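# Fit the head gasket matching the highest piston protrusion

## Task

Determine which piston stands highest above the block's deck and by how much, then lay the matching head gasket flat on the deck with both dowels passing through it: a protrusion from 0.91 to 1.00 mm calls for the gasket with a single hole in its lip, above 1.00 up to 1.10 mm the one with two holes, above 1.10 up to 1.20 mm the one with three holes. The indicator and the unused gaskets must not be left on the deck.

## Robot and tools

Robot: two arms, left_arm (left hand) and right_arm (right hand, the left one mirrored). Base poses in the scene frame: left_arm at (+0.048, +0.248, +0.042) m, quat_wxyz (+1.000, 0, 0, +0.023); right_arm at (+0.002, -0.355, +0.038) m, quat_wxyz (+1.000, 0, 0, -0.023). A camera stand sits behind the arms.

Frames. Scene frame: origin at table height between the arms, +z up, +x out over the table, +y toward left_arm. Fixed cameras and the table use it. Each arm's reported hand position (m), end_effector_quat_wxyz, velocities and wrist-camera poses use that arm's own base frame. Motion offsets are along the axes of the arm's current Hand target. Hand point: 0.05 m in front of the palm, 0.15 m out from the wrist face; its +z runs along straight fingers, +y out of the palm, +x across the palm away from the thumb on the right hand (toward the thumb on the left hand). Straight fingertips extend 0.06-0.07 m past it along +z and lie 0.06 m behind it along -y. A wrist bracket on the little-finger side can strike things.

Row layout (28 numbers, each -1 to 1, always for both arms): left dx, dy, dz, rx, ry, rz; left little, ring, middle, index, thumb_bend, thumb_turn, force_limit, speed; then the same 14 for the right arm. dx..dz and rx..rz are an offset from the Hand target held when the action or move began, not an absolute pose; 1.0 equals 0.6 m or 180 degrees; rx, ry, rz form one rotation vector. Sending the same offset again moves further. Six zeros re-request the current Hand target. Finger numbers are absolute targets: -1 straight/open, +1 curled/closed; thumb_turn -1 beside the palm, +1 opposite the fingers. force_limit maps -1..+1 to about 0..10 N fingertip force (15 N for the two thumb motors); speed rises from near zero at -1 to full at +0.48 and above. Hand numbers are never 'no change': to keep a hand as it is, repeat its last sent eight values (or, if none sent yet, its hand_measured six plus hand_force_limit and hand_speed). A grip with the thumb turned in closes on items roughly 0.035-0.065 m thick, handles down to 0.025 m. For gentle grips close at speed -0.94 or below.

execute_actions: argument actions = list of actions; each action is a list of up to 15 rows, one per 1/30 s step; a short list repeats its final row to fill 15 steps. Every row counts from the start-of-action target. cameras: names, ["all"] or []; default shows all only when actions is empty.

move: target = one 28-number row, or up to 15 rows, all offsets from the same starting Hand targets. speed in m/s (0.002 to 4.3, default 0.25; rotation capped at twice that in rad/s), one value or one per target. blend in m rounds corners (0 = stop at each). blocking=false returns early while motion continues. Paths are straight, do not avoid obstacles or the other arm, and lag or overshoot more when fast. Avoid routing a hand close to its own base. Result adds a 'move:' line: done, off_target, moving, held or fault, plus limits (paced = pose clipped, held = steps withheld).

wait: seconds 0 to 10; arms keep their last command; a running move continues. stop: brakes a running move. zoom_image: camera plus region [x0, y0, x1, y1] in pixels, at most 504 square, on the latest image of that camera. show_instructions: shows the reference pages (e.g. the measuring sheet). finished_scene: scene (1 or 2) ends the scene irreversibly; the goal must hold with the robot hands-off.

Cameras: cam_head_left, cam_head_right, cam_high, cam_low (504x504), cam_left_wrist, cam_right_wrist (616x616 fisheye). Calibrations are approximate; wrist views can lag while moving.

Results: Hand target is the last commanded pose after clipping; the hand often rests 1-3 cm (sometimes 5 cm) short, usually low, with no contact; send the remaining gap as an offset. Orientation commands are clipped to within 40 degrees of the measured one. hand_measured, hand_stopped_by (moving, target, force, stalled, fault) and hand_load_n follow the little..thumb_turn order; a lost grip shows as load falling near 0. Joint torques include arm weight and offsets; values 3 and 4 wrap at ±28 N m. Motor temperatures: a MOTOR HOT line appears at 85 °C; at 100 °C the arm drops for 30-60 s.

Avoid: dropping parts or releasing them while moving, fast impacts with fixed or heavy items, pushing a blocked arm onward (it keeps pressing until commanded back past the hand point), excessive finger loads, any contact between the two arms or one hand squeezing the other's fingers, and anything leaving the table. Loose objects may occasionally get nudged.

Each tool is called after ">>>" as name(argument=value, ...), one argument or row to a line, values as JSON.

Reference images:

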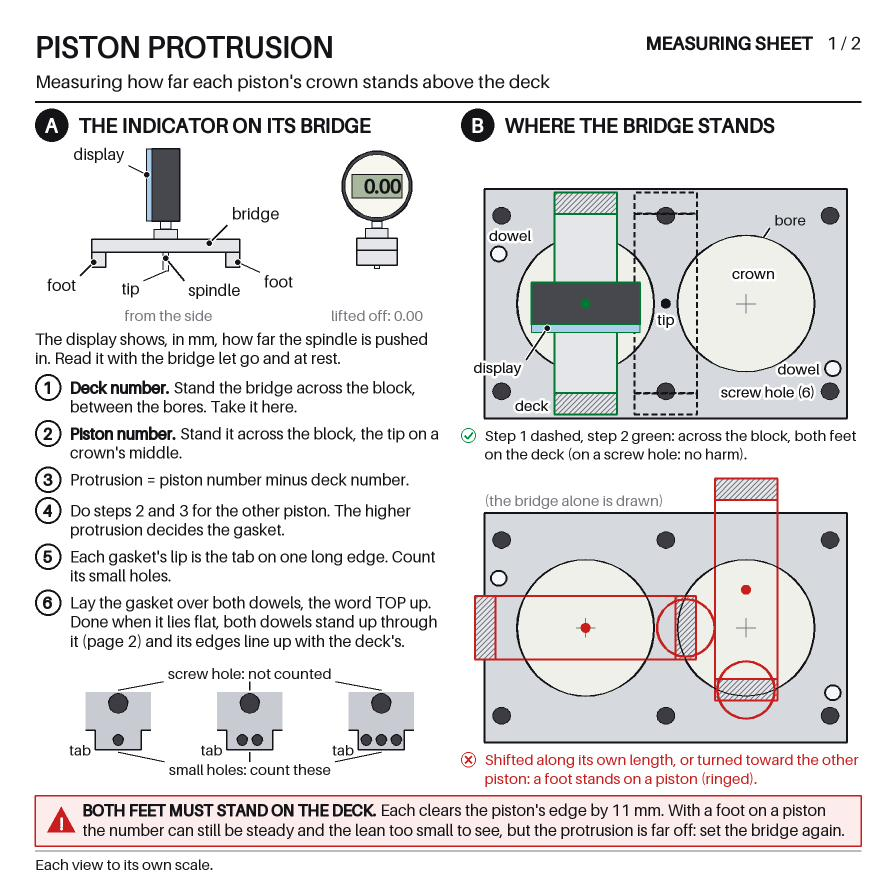

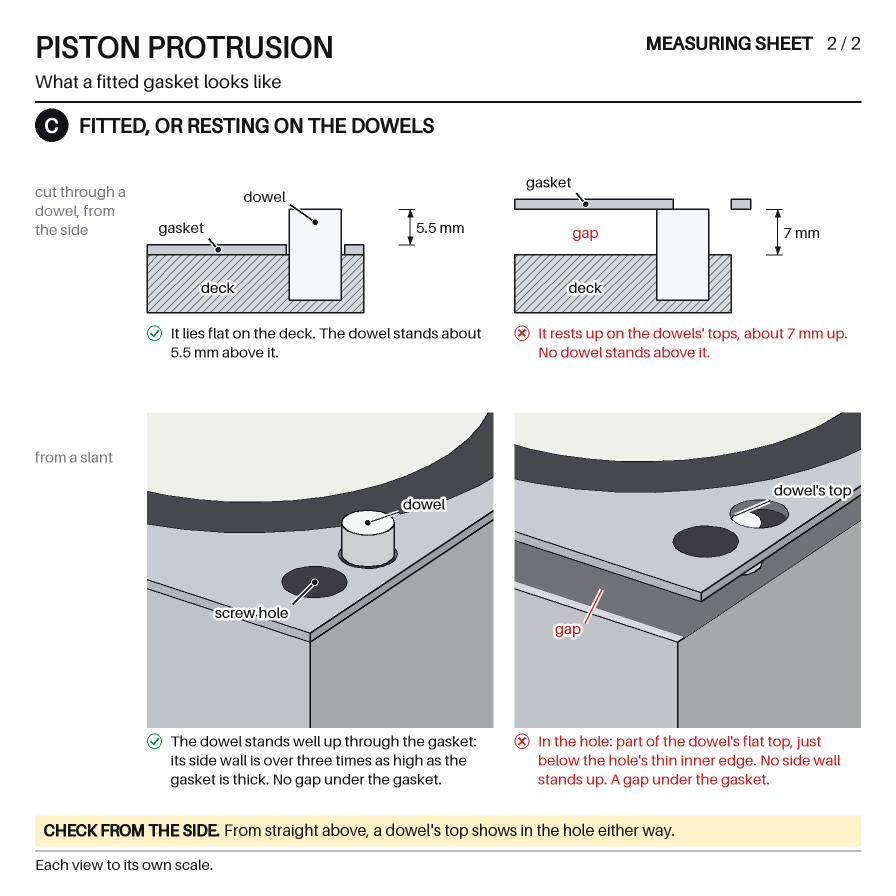

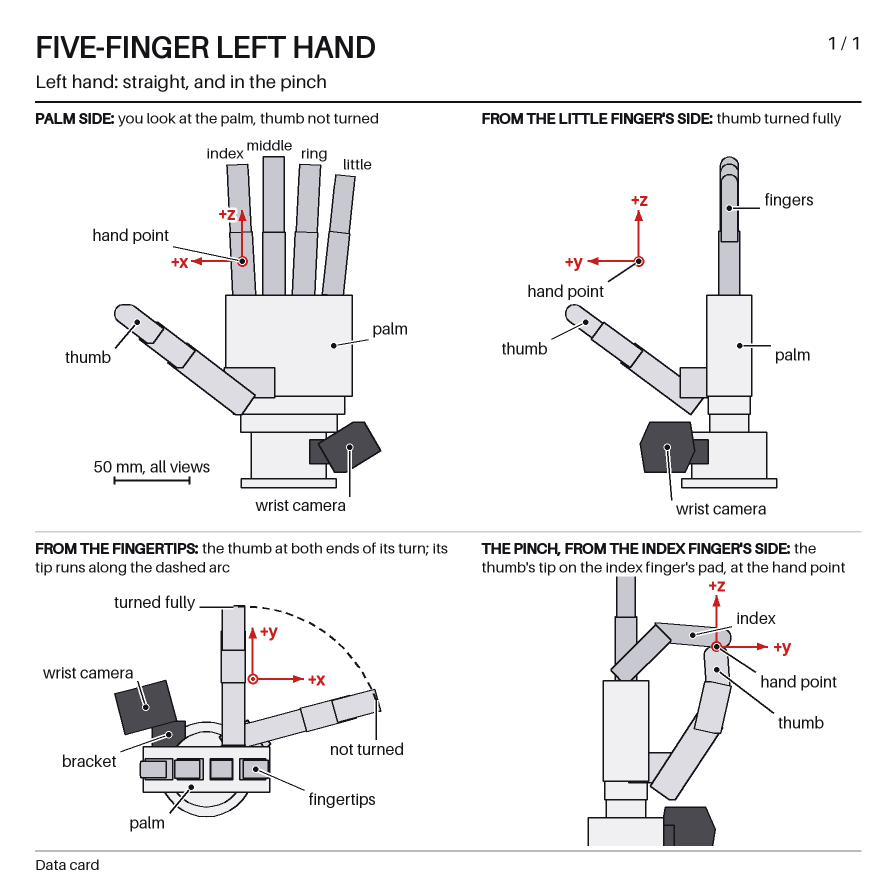

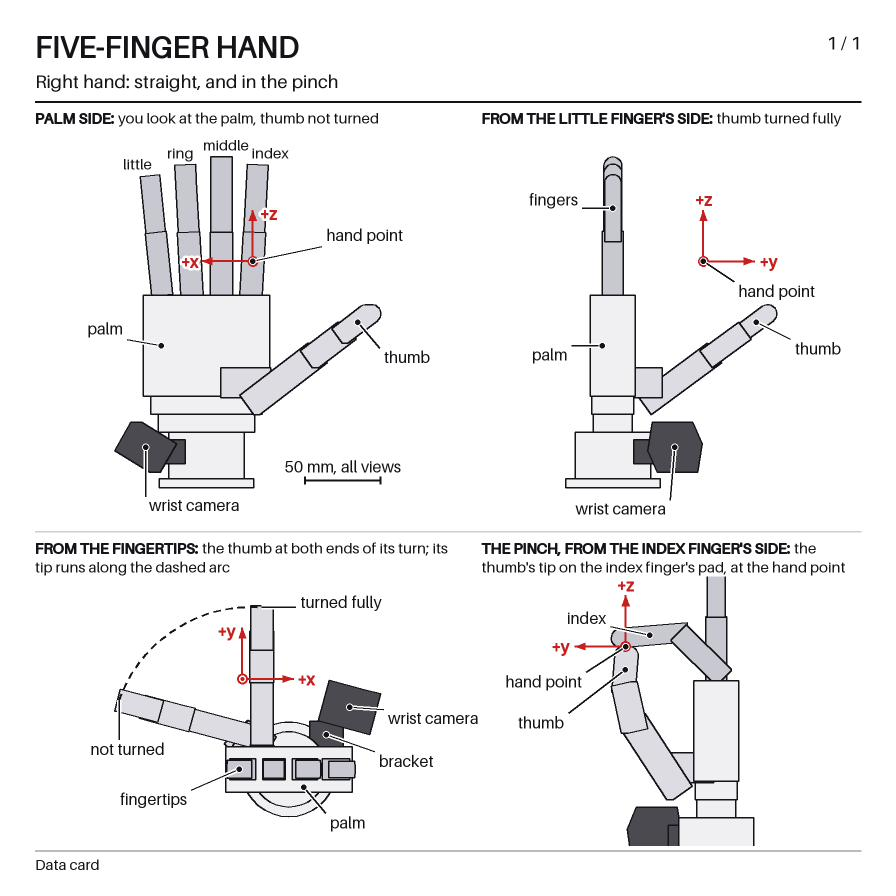

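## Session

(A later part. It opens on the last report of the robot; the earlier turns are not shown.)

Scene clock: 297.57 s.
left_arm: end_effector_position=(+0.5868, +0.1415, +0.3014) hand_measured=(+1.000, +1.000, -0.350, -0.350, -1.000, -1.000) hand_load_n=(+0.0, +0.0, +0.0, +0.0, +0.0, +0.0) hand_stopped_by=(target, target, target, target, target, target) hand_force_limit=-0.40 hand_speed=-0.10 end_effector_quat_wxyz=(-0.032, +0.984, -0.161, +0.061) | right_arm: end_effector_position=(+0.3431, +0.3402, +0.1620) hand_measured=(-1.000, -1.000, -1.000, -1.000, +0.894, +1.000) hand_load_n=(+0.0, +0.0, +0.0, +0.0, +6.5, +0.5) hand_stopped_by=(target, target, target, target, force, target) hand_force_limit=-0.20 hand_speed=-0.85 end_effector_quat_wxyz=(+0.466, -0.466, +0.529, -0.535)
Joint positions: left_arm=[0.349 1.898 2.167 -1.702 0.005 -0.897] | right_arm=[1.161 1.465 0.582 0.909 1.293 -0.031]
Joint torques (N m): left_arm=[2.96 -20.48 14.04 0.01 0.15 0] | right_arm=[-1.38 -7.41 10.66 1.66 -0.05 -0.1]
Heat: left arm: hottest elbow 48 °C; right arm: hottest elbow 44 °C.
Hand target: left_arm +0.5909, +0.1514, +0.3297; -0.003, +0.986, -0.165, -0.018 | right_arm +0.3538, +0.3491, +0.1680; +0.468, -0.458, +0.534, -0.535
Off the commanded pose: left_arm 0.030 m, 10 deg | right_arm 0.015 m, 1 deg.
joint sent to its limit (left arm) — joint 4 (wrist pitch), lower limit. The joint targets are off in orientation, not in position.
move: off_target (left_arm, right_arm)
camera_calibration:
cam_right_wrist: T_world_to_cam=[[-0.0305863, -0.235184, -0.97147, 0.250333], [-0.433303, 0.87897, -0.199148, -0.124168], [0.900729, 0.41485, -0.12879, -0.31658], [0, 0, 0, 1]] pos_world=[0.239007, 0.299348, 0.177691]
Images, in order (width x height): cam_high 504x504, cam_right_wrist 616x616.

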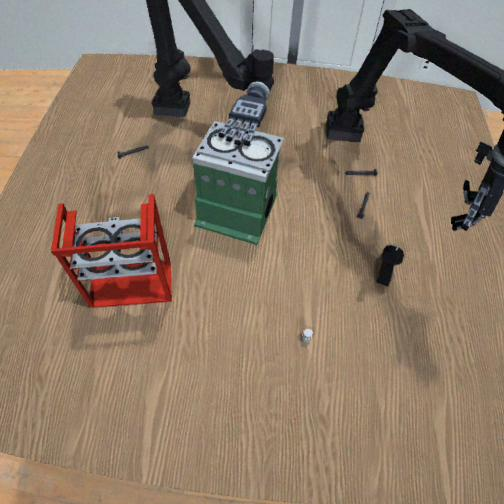

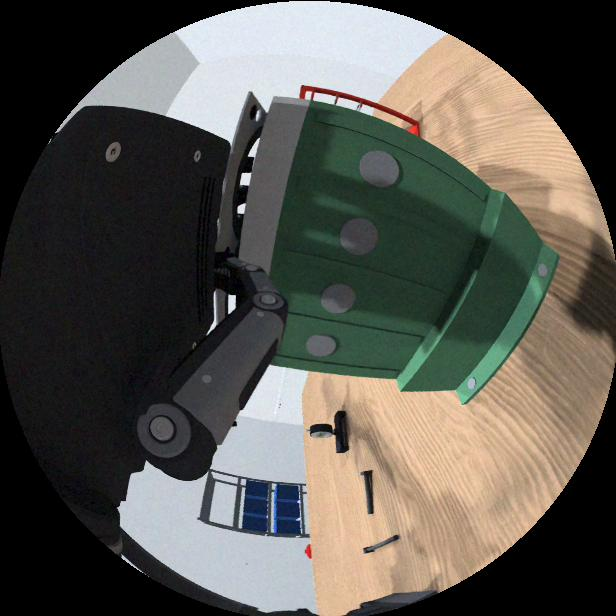

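>>> move(
  target=[
    [0,0,0,0,0,0,1,1,-0.35,-0.35,-1,-1,-0.4,-0.1,0,0,0,0,0,0,-1,-1,-1,-1,0.97,1,0.8,-0.8],
    [0,0,0,0,0,0,1,1,-0.35,-0.35,-1,-1,-0.4,-0.1,0,-0.015,0,0,0,0,-1,-1,-1,-1,0.97,1,0.8,-0.8],
  ],
  speed=0.03,
  cameras=["cam_right_wrist", "cam_high"],
)

>>> zoom_image(
  camera="cam_right_wrist",
  region=[190, 80, 370, 260],
)

>>> zoom_image(
  camera="cam_high",
  region=[180, 95, 290, 205],
)

Scene clock: 299.83 s.
left_arm: end_effector_position=(+0.5868, +0.1415, +0.3014) hand_measured=(+1.000, +1.000, -0.350, -0.350, -1.000, -1.000) hand_load_n=(+0.0, +0.0, +0.0, +0.0, -0.5, +0.0) hand_stopped_by=(target, target, target, target, target, target) hand_force_limit=-0.40 hand_speed=-0.10 end_effector_quat_wxyz=(-0.032, +0.984, -0.161, +0.061) | right_arm: end_effector_position=(+0.3439, +0.3411, +0.1624) hand_measured=(-1.000, -1.000, -1.000, -1.000, +0.914, +1.000) hand_load_n=(+0.0, +0.0, +0.0, +0.5, +15.0, +1.5) hand_stopped_by=(target, target, target, target, force, target) hand_force_limit=0.80 hand_speed=-0.80 end_effector_quat_wxyz=(+0.464, -0.467, +0.528, -0.536)
Joint positions: left_arm=[0.349 1.898 2.167 -1.702 0.005 -0.897] | right_arm=[1.16 1.465 0.587 0.898 1.293 -0.031]
Joint torques (N m): left_arm=[2.9 -20.54 14.04 0.01 0.15 0] | right_arm=[-1.32 -9.17 10.85 1.16 -0.03 -0.15]
Heat: left arm: hottest elbow 48 °C; right arm: hottest elbow 44 °C.
Hand target: left_arm +0.5909, +0.1514, +0.3297; -0.003, +0.986, -0.165, -0.018 | right_arm +0.3537, +0.3490, +0.1770; +0.468, -0.458, +0.534, -0.535
Off the commanded pose: left_arm 0.030 m, 10 deg | right_arm 0.019 m, 1 deg.
joint sent to its limit (left arm) — joint 4 (wrist pitch), lower limit. The joint targets are off in orientation, not in position.
move: off_target (left_arm, right_arm)
camera_calibration:
cam_right_wrist: T_world_to_cam=[[-0.0330739, -0.240238, -0.97015, 0.253329], [-0.433101, 0.878254, -0.202717, -0.123722], [0.900738, 0.413468, -0.133095, -0.316426], [0, 0, 0, 1]] pos_world=[0.239811, 0.30035, 0.178572]
Images, in order (width x height): cam_high 504x504, cam_right_wrist 616x616.

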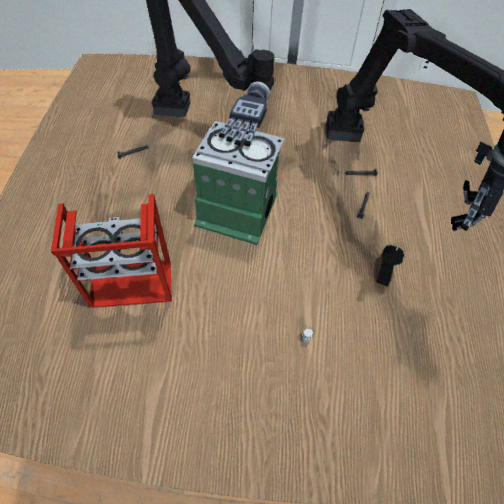

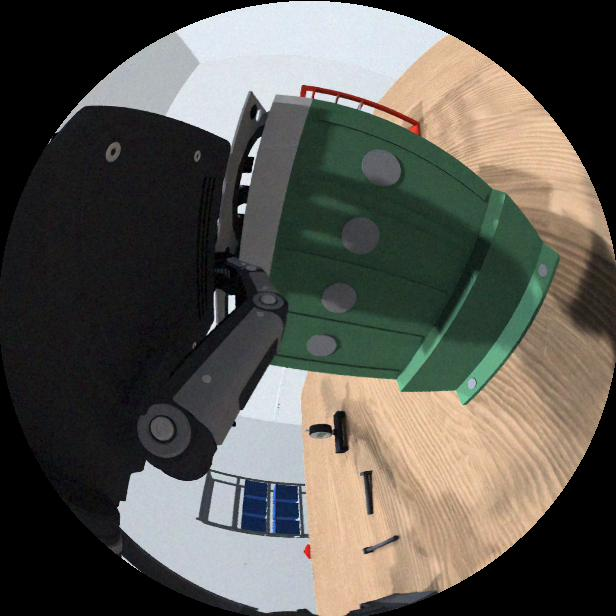

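Scaled by 2.800 from the camera's 616x616 image, which has a finer 880x880 frame.

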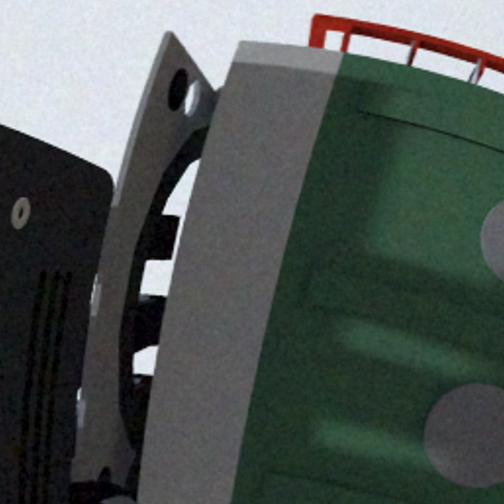

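Scaled by 4.582 from the camera's 504x504 image, which has a finer 720x720 frame.

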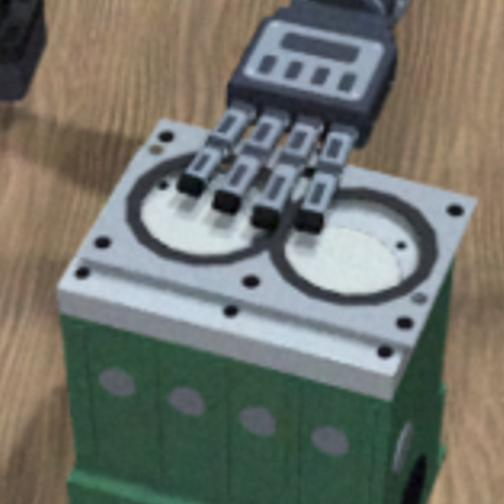

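>>> move(
  target=[0,0,0,0,0,0,1,1,-0.35,-0.35,-1,-1,-0.4,-0.1,0,-0.018,0,0,0,0,-1,-1,-1,-1,0.97,1,0.8,-0.8],
  speed=0.03,
  cameras=["cam_right_wrist", "cam_high"],
)

>>> zoom_image(
  camera="cam_right_wrist",
  region=[190, 80, 370, 260],
)

>>> zoom_image(
  camera="cam_high",
  region=[180, 95, 290, 205],
)

Scene clock: 301.10 s.
left_arm: end_effector_position=(+0.5868, +0.1415, +0.3014) hand_measured=(+1.000, +1.000, -0.350, -0.350, -1.000, -1.000) hand_load_n=(+0.0, +0.0, +0.0, +0.0, +0.0, +0.0) hand_stopped_by=(target, target, target, target, target, target) hand_force_limit=-0.40 hand_speed=-0.10 end_effector_quat_wxyz=(-0.032, +0.984, -0.161, +0.061) | right_arm: end_effector_position=(+0.3438, +0.3405, +0.1648) hand_measured=(-1.000, -1.000, -1.000, -1.000, +0.914, +1.000) hand_load_n=(+0.0, +0.0, +0.0, +0.0, +14.5, +1.5) hand_stopped_by=(target, target, target, target, force, target) hand_force_limit=0.80 hand_speed=-0.80 end_effector_quat_wxyz=(+0.458, -0.473, +0.525, -0.539)
Joint positions: left_arm=[0.349 1.898 2.167 -1.702 0.005 -0.897] | right_arm=[1.16 1.451 0.594 0.859 1.293 -0.031]
Joint torques (N m): left_arm=[2.9 -20.48 14.04 -0.01 0.14 0] | right_arm=[-1.44 -10.4 11.21 1.26 0.01 -0.16]
Heat: left arm: hottest elbow 48 °C; right arm: hottest elbow 44 °C.
Hand target: left_arm +0.5909, +0.1514, +0.3297; -0.003, +0.986, -0.165, -0.018 | right_arm +0.3536, +0.3488, +0.1877; +0.468, -0.458, +0.534, -0.535
Off the commanded pose: left_arm 0.030 m, 10 deg | right_arm 0.026 m, 2 deg.
joint sent to its limit (left arm) — joint 4 (wrist pitch), lower limit. The joint targets are off in orientation, not in position.
move: off_target (left_arm, right_arm)
camera_calibration:
cam_right_wrist: T_world_to_cam=[[-0.0405, -0.257159, -0.96552, 0.262999], [-0.434337, 0.874771, -0.21477, -0.119151], [0.899839, 0.410663, -0.147122, -0.312189], [0, 0, 0, 1]] pos_world=[0.23982, 0.300067, 0.182411]
Images, in order (width x height): cam_high 504x504, cam_right_wrist 616x616.

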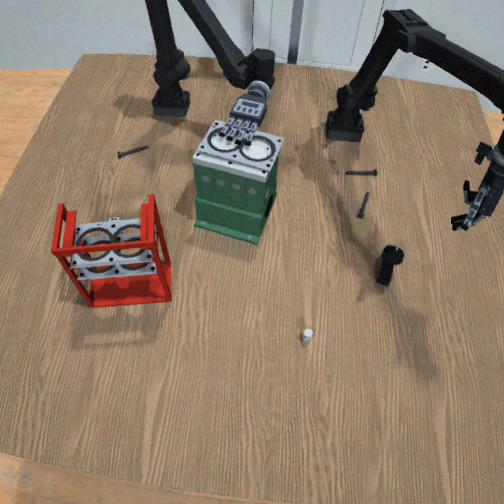

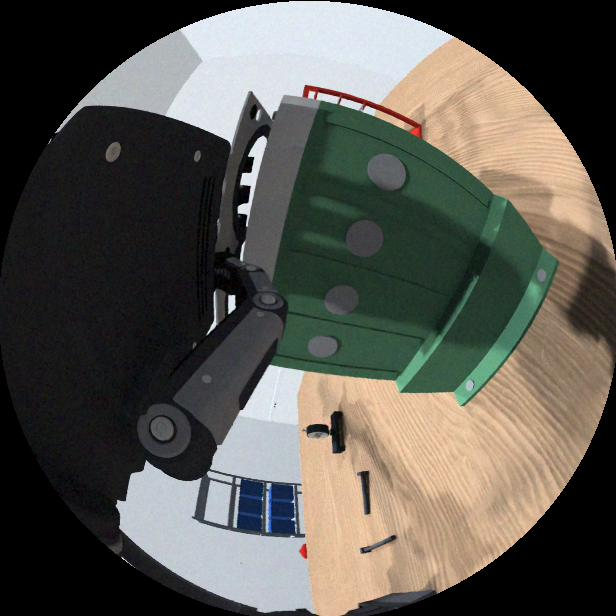

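Scaled by 2.800 from the camera's 616x616 image, which has a finer 880x880 frame.

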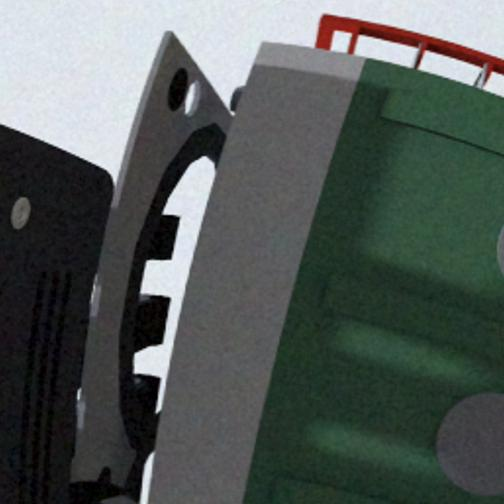

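Scaled by 4.582 from the camera's 504x504 image, which has a finer 720x720 frame.

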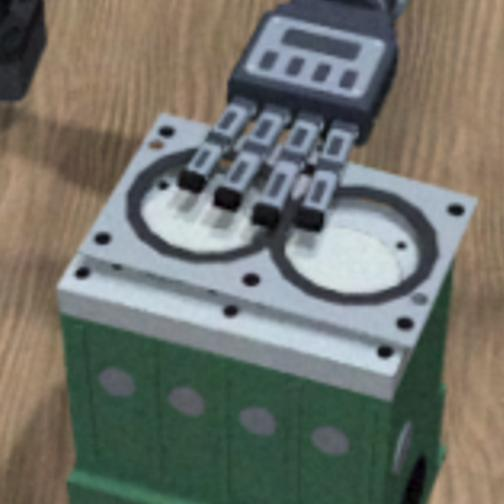

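>>> move(
  target=[0,0,0,0,0,0,1,1,-0.35,-0.35,-1,-1,-0.4,-0.1,0,-0.012,0,0,0,0.011,-1,-1,-1,-1,0.97,1,0.8,-0.8],
  speed=0.03,
  cameras=["cam_right_wrist", "cam_high"],
)

>>> zoom_image(
  camera="cam_right_wrist",
  region=[190, 80, 370, 260],
)

>>> zoom_image(
  camera="cam_high",
  region=[180, 95, 290, 205],
)

Scene clock: 302.70 s.
left_arm: end_effector_position=(+0.5868, +0.1415, +0.3014) hand_measured=(+1.000, +1.000, -0.350, -0.350, -1.000, -1.000) hand_load_n=(+0.0, +0.5, +0.0, +0.0, +0.0, +0.0) hand_stopped_by=(target, target, target, target, target, target) hand_force_limit=-0.40 hand_speed=-0.10 end_effector_quat_wxyz=(-0.032, +0.984, -0.161, +0.061) | right_arm: end_effector_position=(+0.3436, +0.3398, +0.1688) hand_measured=(-1.000, -1.000, -1.000, -1.000, +0.914, +1.000) hand_load_n=(+0.0, +0.0, +0.0, +0.0, +13.5, +1.5) hand_stopped_by=(target, target, target, target, force, target) hand_force_limit=0.80 hand_speed=-0.80 end_effector_quat_wxyz=(+0.462, -0.470, +0.529, -0.534)
Joint positions: left_arm=[0.349 1.898 2.167 -1.702 0.005 -0.897] | right_arm=[1.159 1.433 0.594 0.831 1.291 -0.006]
Joint torques (N m): left_arm=[2.96 -20.54 14.04 -0.01 0.15 0] | right_arm=[-1.73 -10.81 11.51 1.31 0.04 -0.07]
Heat: left arm: hottest elbow 48 °C; right arm: hottest elbow 44 °C.
Hand target: left_arm +0.5909, +0.1514, +0.3297; -0.003, +0.986, -0.165, -0.018 | right_arm +0.3534, +0.3488, +0.1949; +0.477, -0.448, +0.542, -0.527
Off the commanded pose: left_arm 0.030 m, 10 deg | right_arm 0.029 m, 4 deg.
joint sent to its limit (left arm) — joint 4 (wrist pitch), lower limit. The joint targets are off in orientation, not in position.
move: off_target (left_arm, right_arm)
camera_calibration:
cam_right_wrist: T_world_to_cam=[[-0.041136, -0.242193, -0.969356, 0.262426], [-0.435187, 0.877659, -0.200815, -0.12087], [0.8994, 0.41359, -0.141503, -0.312903], [0, 0, 0, 1]] pos_world=[0.239619, 0.299054, 0.185835]
Images, in order (width x height): cam_high 504x504, cam_right_wrist 616x616.

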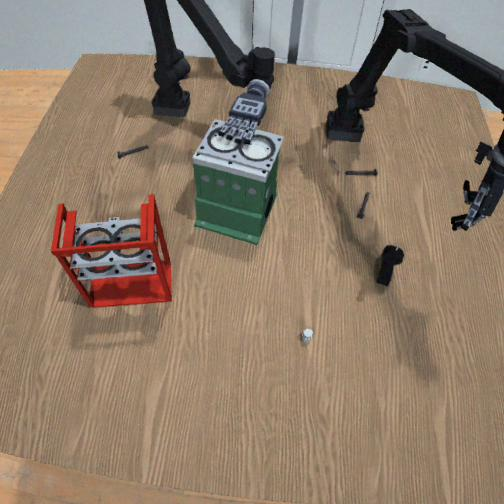

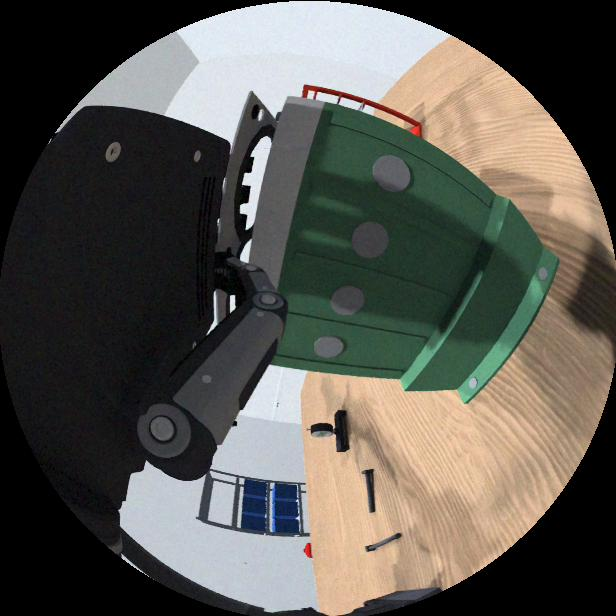

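Scaled by 2.800 from the camera's 616x616 image, which has a finer 880x880 frame.

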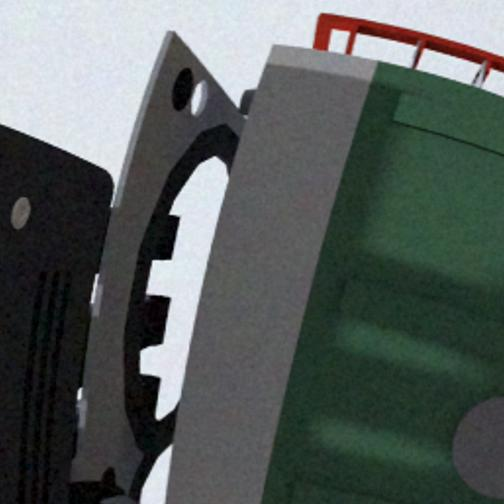

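Scaled by 4.582 from the camera's 504x504 image, which has a finer 720x720 frame.

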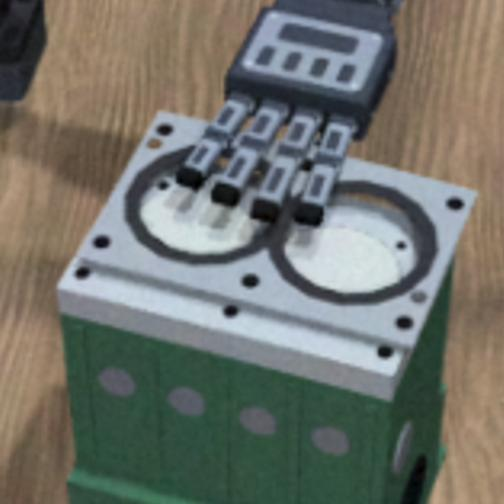

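>>> move(
  target=[0,0,0,0,0,0,1,1,-0.35,-0.35,-1,-1,-0.4,-0.1,0,-0.015,0,0,0,0,-1,-1,-1,-1,0.97,1,0.8,-0.8],
  speed=0.03,
  cameras=["cam_right_wrist", "cam_high"],
)

>>> zoom_image(
  camera="cam_right_wrist",
  region=[190, 80, 370, 260],
)

>>> zoom_image(
  camera="cam_high",
  region=[180, 95, 290, 205],
)

Scene clock: 304.80 s.
left_arm: end_effector_position=(+0.5868, +0.1415, +0.3014) hand_measured=(+1.000, +1.000, -0.350, -0.350, -1.000, -1.000) hand_load_n=(+0.0, +0.0, +0.5, +0.0, +0.0, +0.0) hand_stopped_by=(target, target, target, target, target, target) hand_force_limit=-0.40 hand_speed=-0.10 end_effector_quat_wxyz=(-0.032, +0.984, -0.161, +0.061) | right_arm: end_effector_position=(+0.3433, +0.3390, +0.1762) hand_measured=(-1.000, -1.000, -1.000, -1.000, +0.914, +1.000) hand_load_n=(+0.0, +0.0, +0.0, +0.0, +14.0, +1.5) hand_stopped_by=(target, target, target, target, force, target) hand_force_limit=0.80 hand_speed=-0.80 end_effector_quat_wxyz=(+0.461, -0.471, +0.529, -0.535)
Joint positions: left_arm=[0.349 1.898 2.167 -1.702 0.005 -0.897] | right_arm=[1.159 1.41 0.6 0.799 1.291 -0.005]
Joint torques (N m): left_arm=[2.96 -20.48 14.05 0.01 0.15 0] | right_arm=[-1.26 -10.46 11.95 1.28 0.06 -0.08]
Heat: left arm: hottest elbow 48 °C; right arm: hottest elbow 44 °C.
Hand target: left_arm +0.5909, +0.1514, +0.3297; -0.003, +0.986, -0.165, -0.018 | right_arm +0.3533, +0.3485, +0.2039; +0.478, -0.448, +0.542, -0.527
Off the commanded pose: left_arm 0.030 m, 10 deg | right_arm 0.031 m, 4 deg.
joint sent to its limit (left arm) — joint 4 (wrist pitch), lower limit. The joint targets are off in orientation, not in position.
move: off_target (left_arm, right_arm)
camera_calibration:
cam_right_wrist: T_world_to_cam=[[-0.0419258, -0.243793, -0.968921, 0.270188], [-0.435294, 0.877353, -0.201918, -0.118532], [0.899311, 0.4133, -0.142906, -0.310892], [0, 0, 0, 1]] pos_world=[0.23932, 0.298356, 0.193428]
Images, in order (width x height): cam_high 504x504, cam_right_wrist 616x616.

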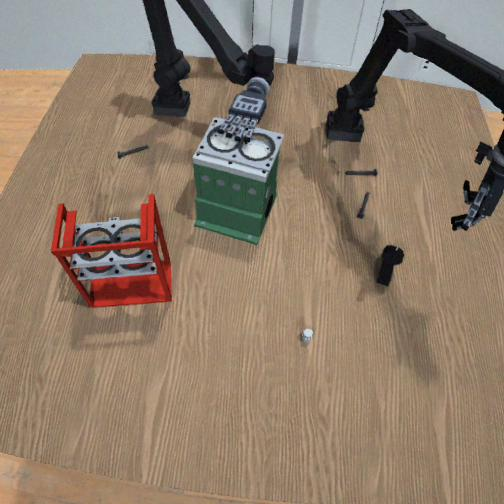

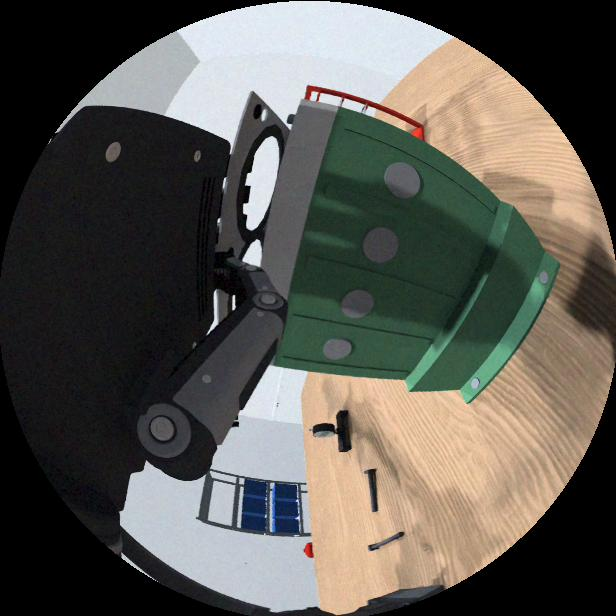

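Scaled by 2.800 from the camera's 616x616 image, which has a finer 880x880 frame.

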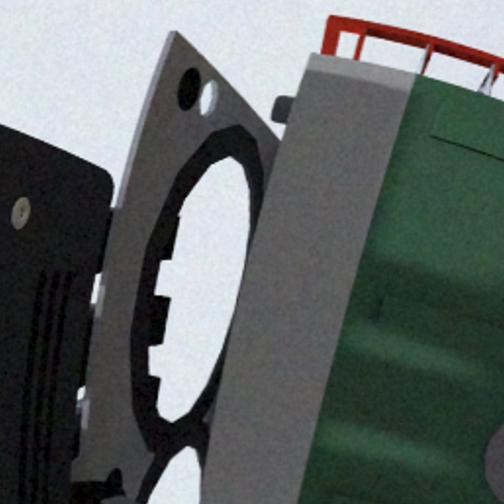

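Scaled by 4.582 from the camera's 504x504 image, which has a finer 720x720 frame.

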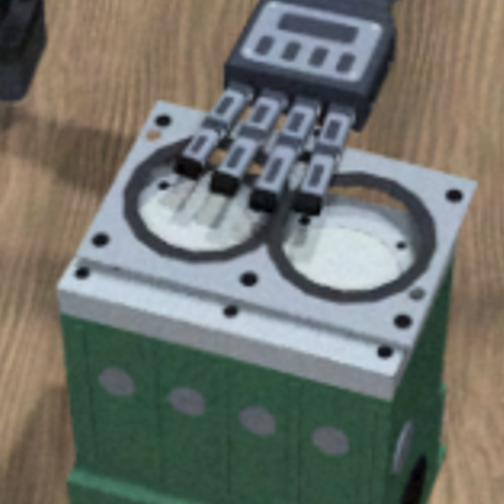

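>>> move(
  target=[0,0,0,0,0,0,1,1,-0.35,-0.35,-1,-1,-0.4,-0.1,0,-0.012,0,0,0,0,-1,-1,-1,-1,0.97,1,0.8,-0.8],
  speed=0.03,
  cameras=["cam_right_wrist", "cam_high"],
)

>>> zoom_image(
  camera="cam_right_wrist",
  region=[190, 80, 370, 260],
)

>>> zoom_image(
  camera="cam_high",
  region=[180, 95, 290, 205],
)

Scene clock: 307.10 s.
left_arm: end_effector_position=(+0.5868, +0.1415, +0.3014) hand_measured=(+1.000, +1.000, -0.350, -0.350, -1.000, -1.000) hand_load_n=(+0.0, +0.0, +0.0, +0.0, +0.0, +0.0) hand_stopped_by=(target, target, target, target, target, target) hand_force_limit=-0.40 hand_speed=-0.10 end_effector_quat_wxyz=(-0.032, +0.984, -0.161, +0.061) | right_arm: end_effector_position=(+0.3430, +0.3384, +0.1822) hand_measured=(-1.000, -1.000, -1.000, -1.000, +0.914, +1.000) hand_load_n=(+0.0, +0.0, +0.0, +0.0, +13.5, +2.0) hand_stopped_by=(target, target, target, target, force, target) hand_force_limit=0.80 hand_speed=-0.80 end_effector_quat_wxyz=(+0.460, -0.472, +0.529, -0.535)
Joint positions: left_arm=[0.349 1.898 2.167 -1.702 0.005 -0.897] | right_arm=[1.159 1.392 0.605 0.774 1.291 -0.005]
Joint torques (N m): left_arm=[2.96 -20.48 14.04 0.01 0.15 0] | right_arm=[-1.2 -10.52 12.21 1.43 0.05 -0.08]
Heat: left arm: hottest elbow 48 °C; right arm: hottest elbow 44 °C.
Hand target: left_arm +0.5909, +0.1514, +0.3297; -0.003, +0.986, -0.165, -0.018 | right_arm +0.3531, +0.3481, +0.2111; +0.478, -0.448, +0.542, -0.527
Off the commanded pose: left_arm 0.030 m, 10 deg | right_arm 0.032 m, 4 deg.
joint sent to its limit (left arm) — joint 4 (wrist pitch), lower limit. The joint targets are off in orientation, not in position.
move: off_target (left_arm, right_arm)
camera_calibration:
cam_right_wrist: T_world_to_cam=[[-0.0427992, -0.24587, -0.968358, 0.27672], [-0.435478, 0.876918, -0.203406, -0.116329], [0.899182, 0.412992, -0.144602, -0.308988], [0, 0, 0, 1]] pos_world=[0.239021, 0.297658, 0.199621]
Images, in order (width x height): cam_high 504x504, cam_right_wrist 616x616.

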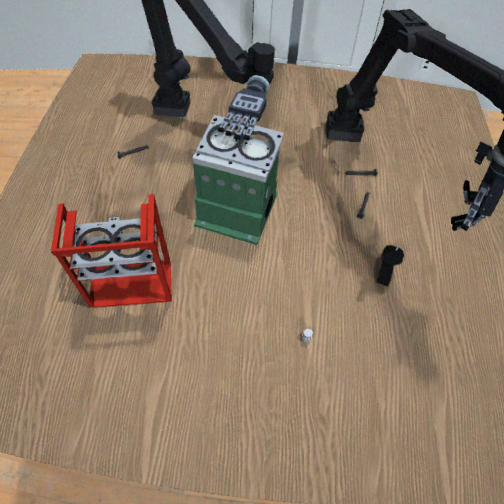

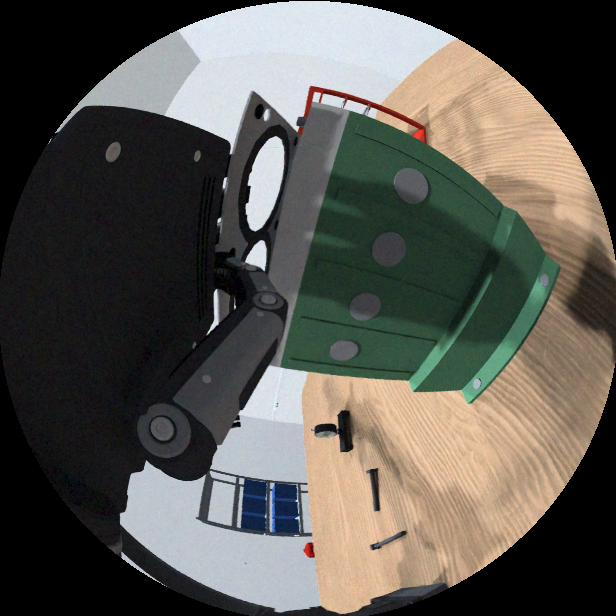

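Scaled by 2.800 from the camera's 616x616 image, which has a finer 880x880 frame.

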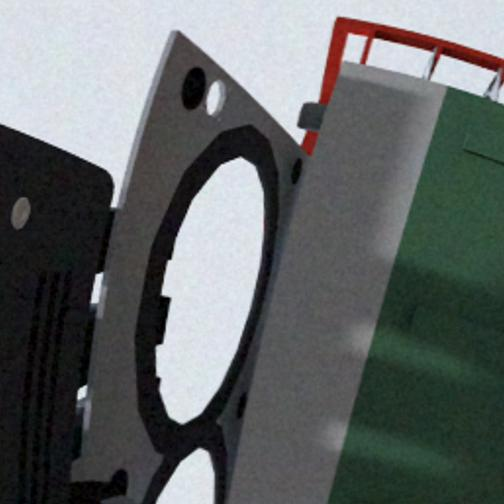

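Scaled by 4.582 from the camera's 504x504 image, which has a finer 720x720 frame.

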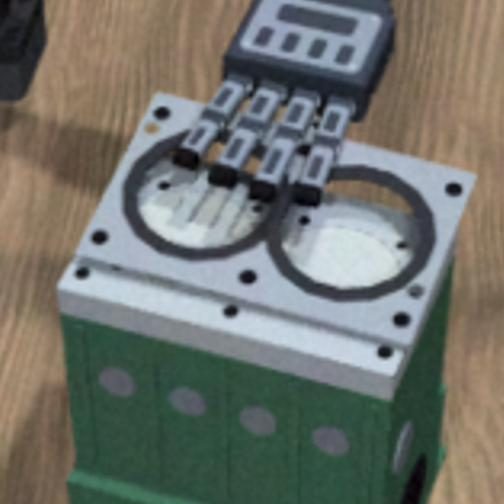

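>>> move(
  target=[0,0,0,0,0,0,1,1,-0.35,-0.35,-1,-1,-0.4,-0.1,0,-0.025,0,0,0,0,-1,-1,-1,-1,0.97,1,0.8,-0.8],
  speed=0.04,
  cameras=["cam_right_wrist", "cam_high", "cam_low"],
)

>>> zoom_image(
  camera="cam_right_wrist",
  region=[190, 80, 370, 260],
)

>>> zoom_image(
  camera="cam_high",
  region=[180, 95, 290, 205],
)

Scene clock: 309.03 s.
left_arm: end_effector_position=(+0.5868, +0.1415, +0.3014) hand_measured=(+1.000, +1.000, -0.350, -0.350, -1.000, -1.000) hand_load_n=(+0.0, +0.0, +0.0, +0.0, +0.0, +0.0) hand_stopped_by=(target, target, target, target, target, target) hand_force_limit=-0.40 hand_speed=-0.10 end_effector_quat_wxyz=(-0.032, +0.984, -0.161, +0.061) | right_arm: end_effector_position=(+0.3429, +0.3378, +0.1953) hand_measured=(-1.000, -1.000, -1.000, -1.000, +0.914, +1.000) hand_load_n=(+0.0, +0.0, +0.0, +0.0, +14.0, +2.0) hand_stopped_by=(target, target, target, target, force, target) hand_force_limit=0.80 hand_speed=-0.80 end_effector_quat_wxyz=(+0.459, -0.472, +0.528, -0.536)
Joint positions: left_arm=[0.349 1.898 2.167 -1.702 0.005 -0.897] | right_arm=[1.158 1.357 0.62 0.721 1.291 -0.005]
Joint torques (N m): left_arm=[2.96 -20.54 14.04 -0.01 0.15 0] | right_arm=[-1.08 -10.11 12.68 1.42 0.05 -0.08]
Heat: left arm: hottest elbow 48 °C; right arm: hottest elbow 44 °C.
Hand target: left_arm +0.5909, +0.1514, +0.3297; -0.003, +0.986, -0.165, -0.018 | right_arm +0.3529, +0.3475, +0.2262; +0.478, -0.448, +0.542, -0.527
Off the commanded pose: left_arm 0.030 m, 10 deg | right_arm 0.034 m, 4 deg.
joint sent to its limit (left arm) — joint 4 (wrist pitch), lower limit. The joint targets are off in orientation, not in position.
move: off_target (left_arm, right_arm)
camera_calibration:
cam_right_wrist: T_world_to_cam=[[-0.0439482, -0.248244, -0.9677, 0.290333], [-0.435373, 0.876576, -0.205096, -0.112839], [0.899177, 0.412297, -0.146603, -0.306269], [0, 0, 0, 1]] pos_world=[0.239023, 0.297259, 0.212912]
Images, in order (width x height): cam_high 504x504, cam_low 504x504, cam_right_wrist 616x616.

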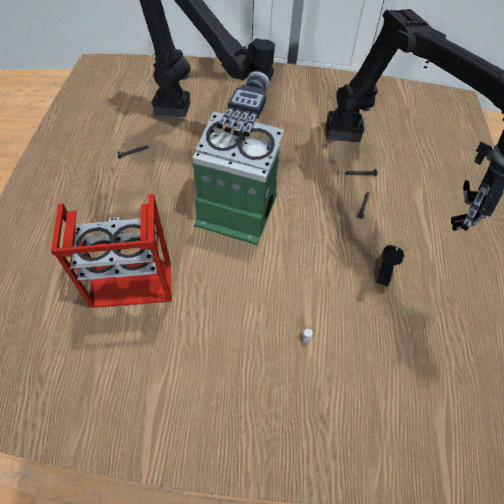

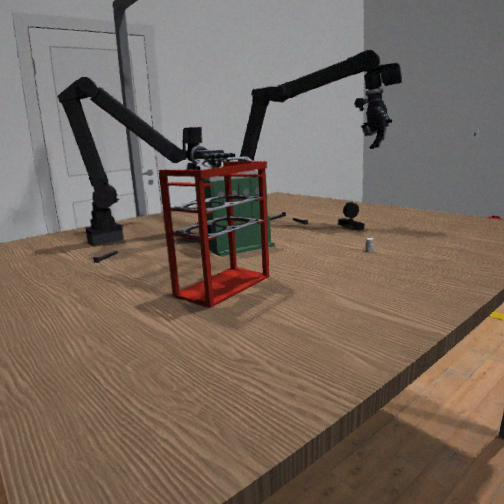

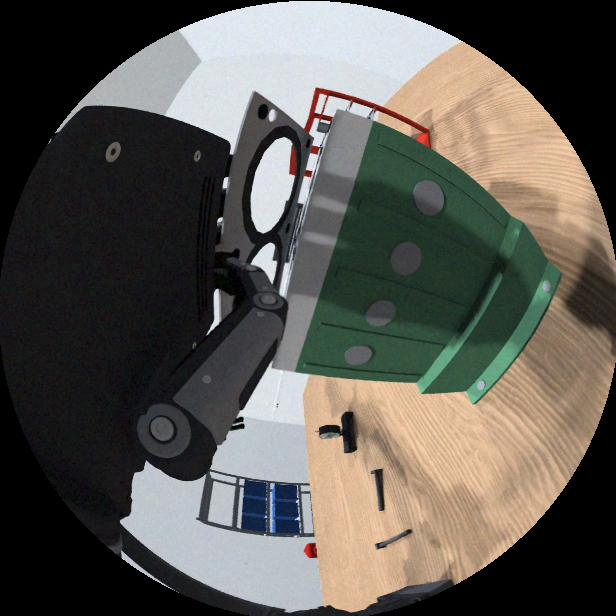

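Scaled by 2.800 from the camera's 616x616 image, which has a finer 880x880 frame.

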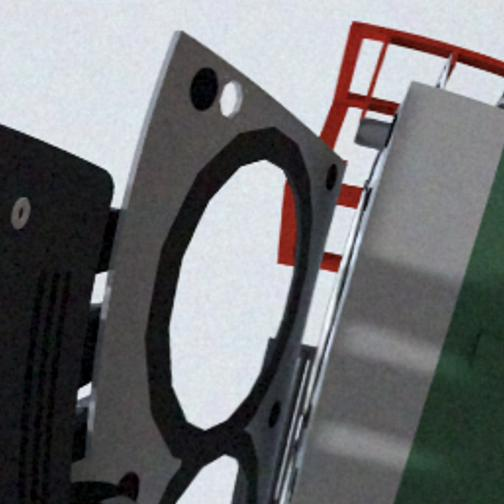

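Scaled by 4.582 from the camera's 504x504 image, which has a finer 720x720 frame.

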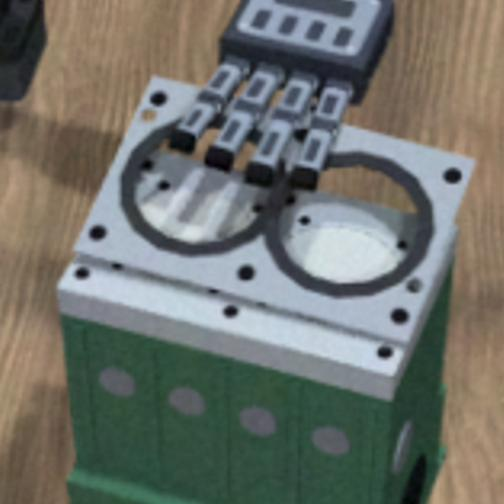

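>>> move(
  target=[0,0,0,0,0,0,1,1,-0.35,-0.35,-1,-1,-0.4,-0.1,0.0167,0,0,0,0,0,-1,-1,-1,-1,0.97,1,0.8,-0.8],
  speed=0.04,
  cameras=["cam_high"],
)

>>> zoom_image(
  camera="cam_high",
  region=[180, 95, 290, 205],
)

Scene clock: 310.97 s.
left_arm: end_effector_position=(+0.5868, +0.1415, +0.3014) hand_measured=(+1.000, +1.000, -0.350, -0.350, -1.000, -1.000) hand_load_n=(+0.0, +0.0, +0.0, +0.0, +0.0, -0.5) hand_stopped_by=(target, target, target, target, target, target) hand_force_limit=-0.40 hand_speed=-0.10 end_effector_quat_wxyz=(-0.032, +0.984, -0.161, +0.061) | right_arm: end_effector_position=(+0.3445, +0.3350, +0.2038) hand_measured=(-1.000, -1.000, -1.000, -1.000, +0.914, +1.000) hand_load_n=(+0.0, +0.0, +0.0, +0.0, +14.5, +2.0) hand_stopped_by=(target, target, target, target, force, target) hand_force_limit=0.80 hand_speed=-0.80 end_effector_quat_wxyz=(+0.464, -0.467, +0.531, -0.533)
Joint positions: left_arm=[0.349 1.898 2.167 -1.702 0.005 -0.897] | right_arm=[1.151 1.335 0.62 0.715 1.283 -0.005]
Joint torques (N m): left_arm=[2.9 -20.48 14.02 -0.01 0.14 0] | right_arm=[-1.44 -10.17 10.99 1.4 0 -0.04]
Heat: left arm: hottest elbow 48 °C; right arm: hottest elbow 44 °C.
Hand target: left_arm +0.5909, +0.1514, +0.3297; -0.003, +0.986, -0.165, -0.018 | right_arm +0.3515, +0.3377, +0.2257; +0.478, -0.448, +0.542, -0.527
Off the commanded pose: left_arm 0.030 m, 10 deg | right_arm 0.023 m, 3 deg.
joint sent to its limit (left arm) — joint 4 (wrist pitch), lower limit. The joint targets are off in orientation, not in position.
move: off_target (left_arm, right_arm)
Images, in order (width x height): cam_high 504x504.

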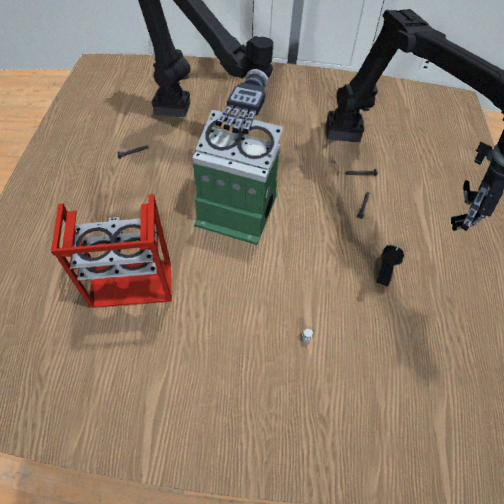

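Scaled by 4.582 from the camera's 504x504 image, which has a finer 720x720 frame.

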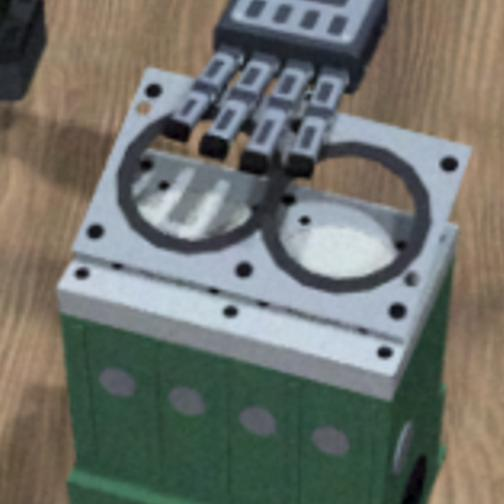

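>>> move(
  target=[0,0,0,0,0,0,1,1,-0.35,-0.35,-1,-1,-0.4,-0.1,0.01,0.018,0,0,0,0,-1,-1,-1,-1,0.97,1,0.8,-0.8],
  speed=0.04,
  cameras=["cam_high"],
)

>>> zoom_image(
  camera="cam_high",
  region=[180, 95, 290, 205],
)

Scene clock: 312.03 s.
left_arm: end_effector_position=(+0.5868, +0.1415, +0.3014) hand_measured=(+1.000, +1.000, -0.350, -0.350, -1.000, -1.000) hand_load_n=(+0.0, +0.0, +0.0, +0.0, +0.0, +0.5) hand_stopped_by=(target, target, target, target, target, target) hand_force_limit=-0.40 hand_speed=-0.10 end_effector_quat_wxyz=(-0.032, +0.984, -0.161, +0.061) | right_arm: end_effector_position=(+0.3461, +0.3346, +0.2039) hand_measured=(-1.000, -1.000, -1.000, -1.000, +0.914, +1.000) hand_load_n=(+0.0, +0.0, +0.5, +0.0, +14.5, +2.0) hand_stopped_by=(target, target, target, target, force, target) hand_force_limit=0.80 hand_speed=-0.80 end_effector_quat_wxyz=(+0.466, -0.466, +0.532, -0.532)
Joint positions: left_arm=[0.349 1.898 2.167 -1.702 0.005 -0.897] | right_arm=[1.146 1.335 0.62 0.715 1.278 -0.002]
Joint torques (N m): left_arm=[2.96 -20.54 14.04 -0.01 0.15 0] | right_arm=[-1.38 -9.05 8.75 2.51 0.01 -0.05]
Heat: left arm: hottest elbow 48 °C; right arm: hottest elbow 45 °C.
Hand target: left_arm +0.5909, +0.1514, +0.3297; -0.003, +0.986, -0.165, -0.018 | right_arm +0.3508, +0.3322, +0.2147; +0.478, -0.448, +0.542, -0.527
Off the commanded pose: left_arm 0.030 m, 10 deg | right_arm 0.012 m, 3 deg.
joint sent to its limit (left arm) — joint 4 (wrist pitch), lower limit. The joint targets are off in orientation, not in position.
move: off_target (left_arm, right_arm)
Images, in order (width x height): cam_high 504x504.

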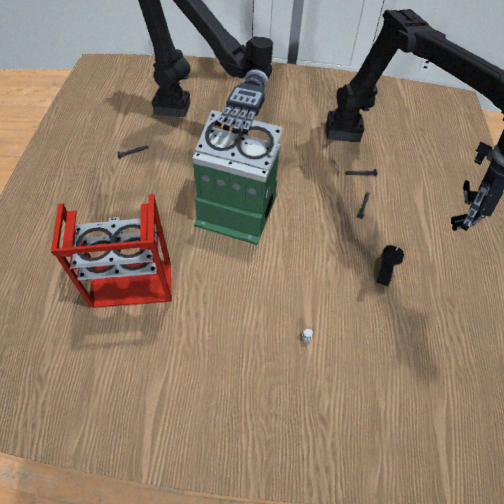

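Scaled by 4.582 from the camera's 504x504 image, which has a finer 720x720 frame.

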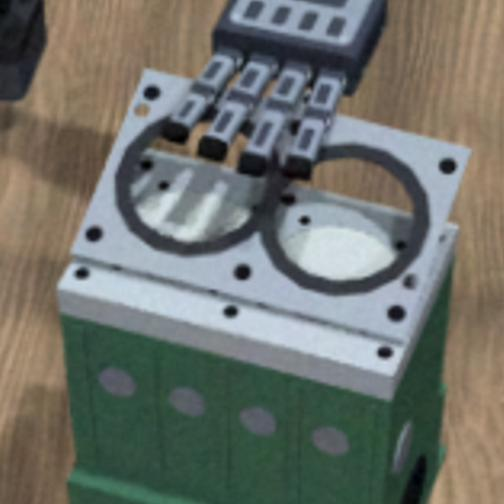

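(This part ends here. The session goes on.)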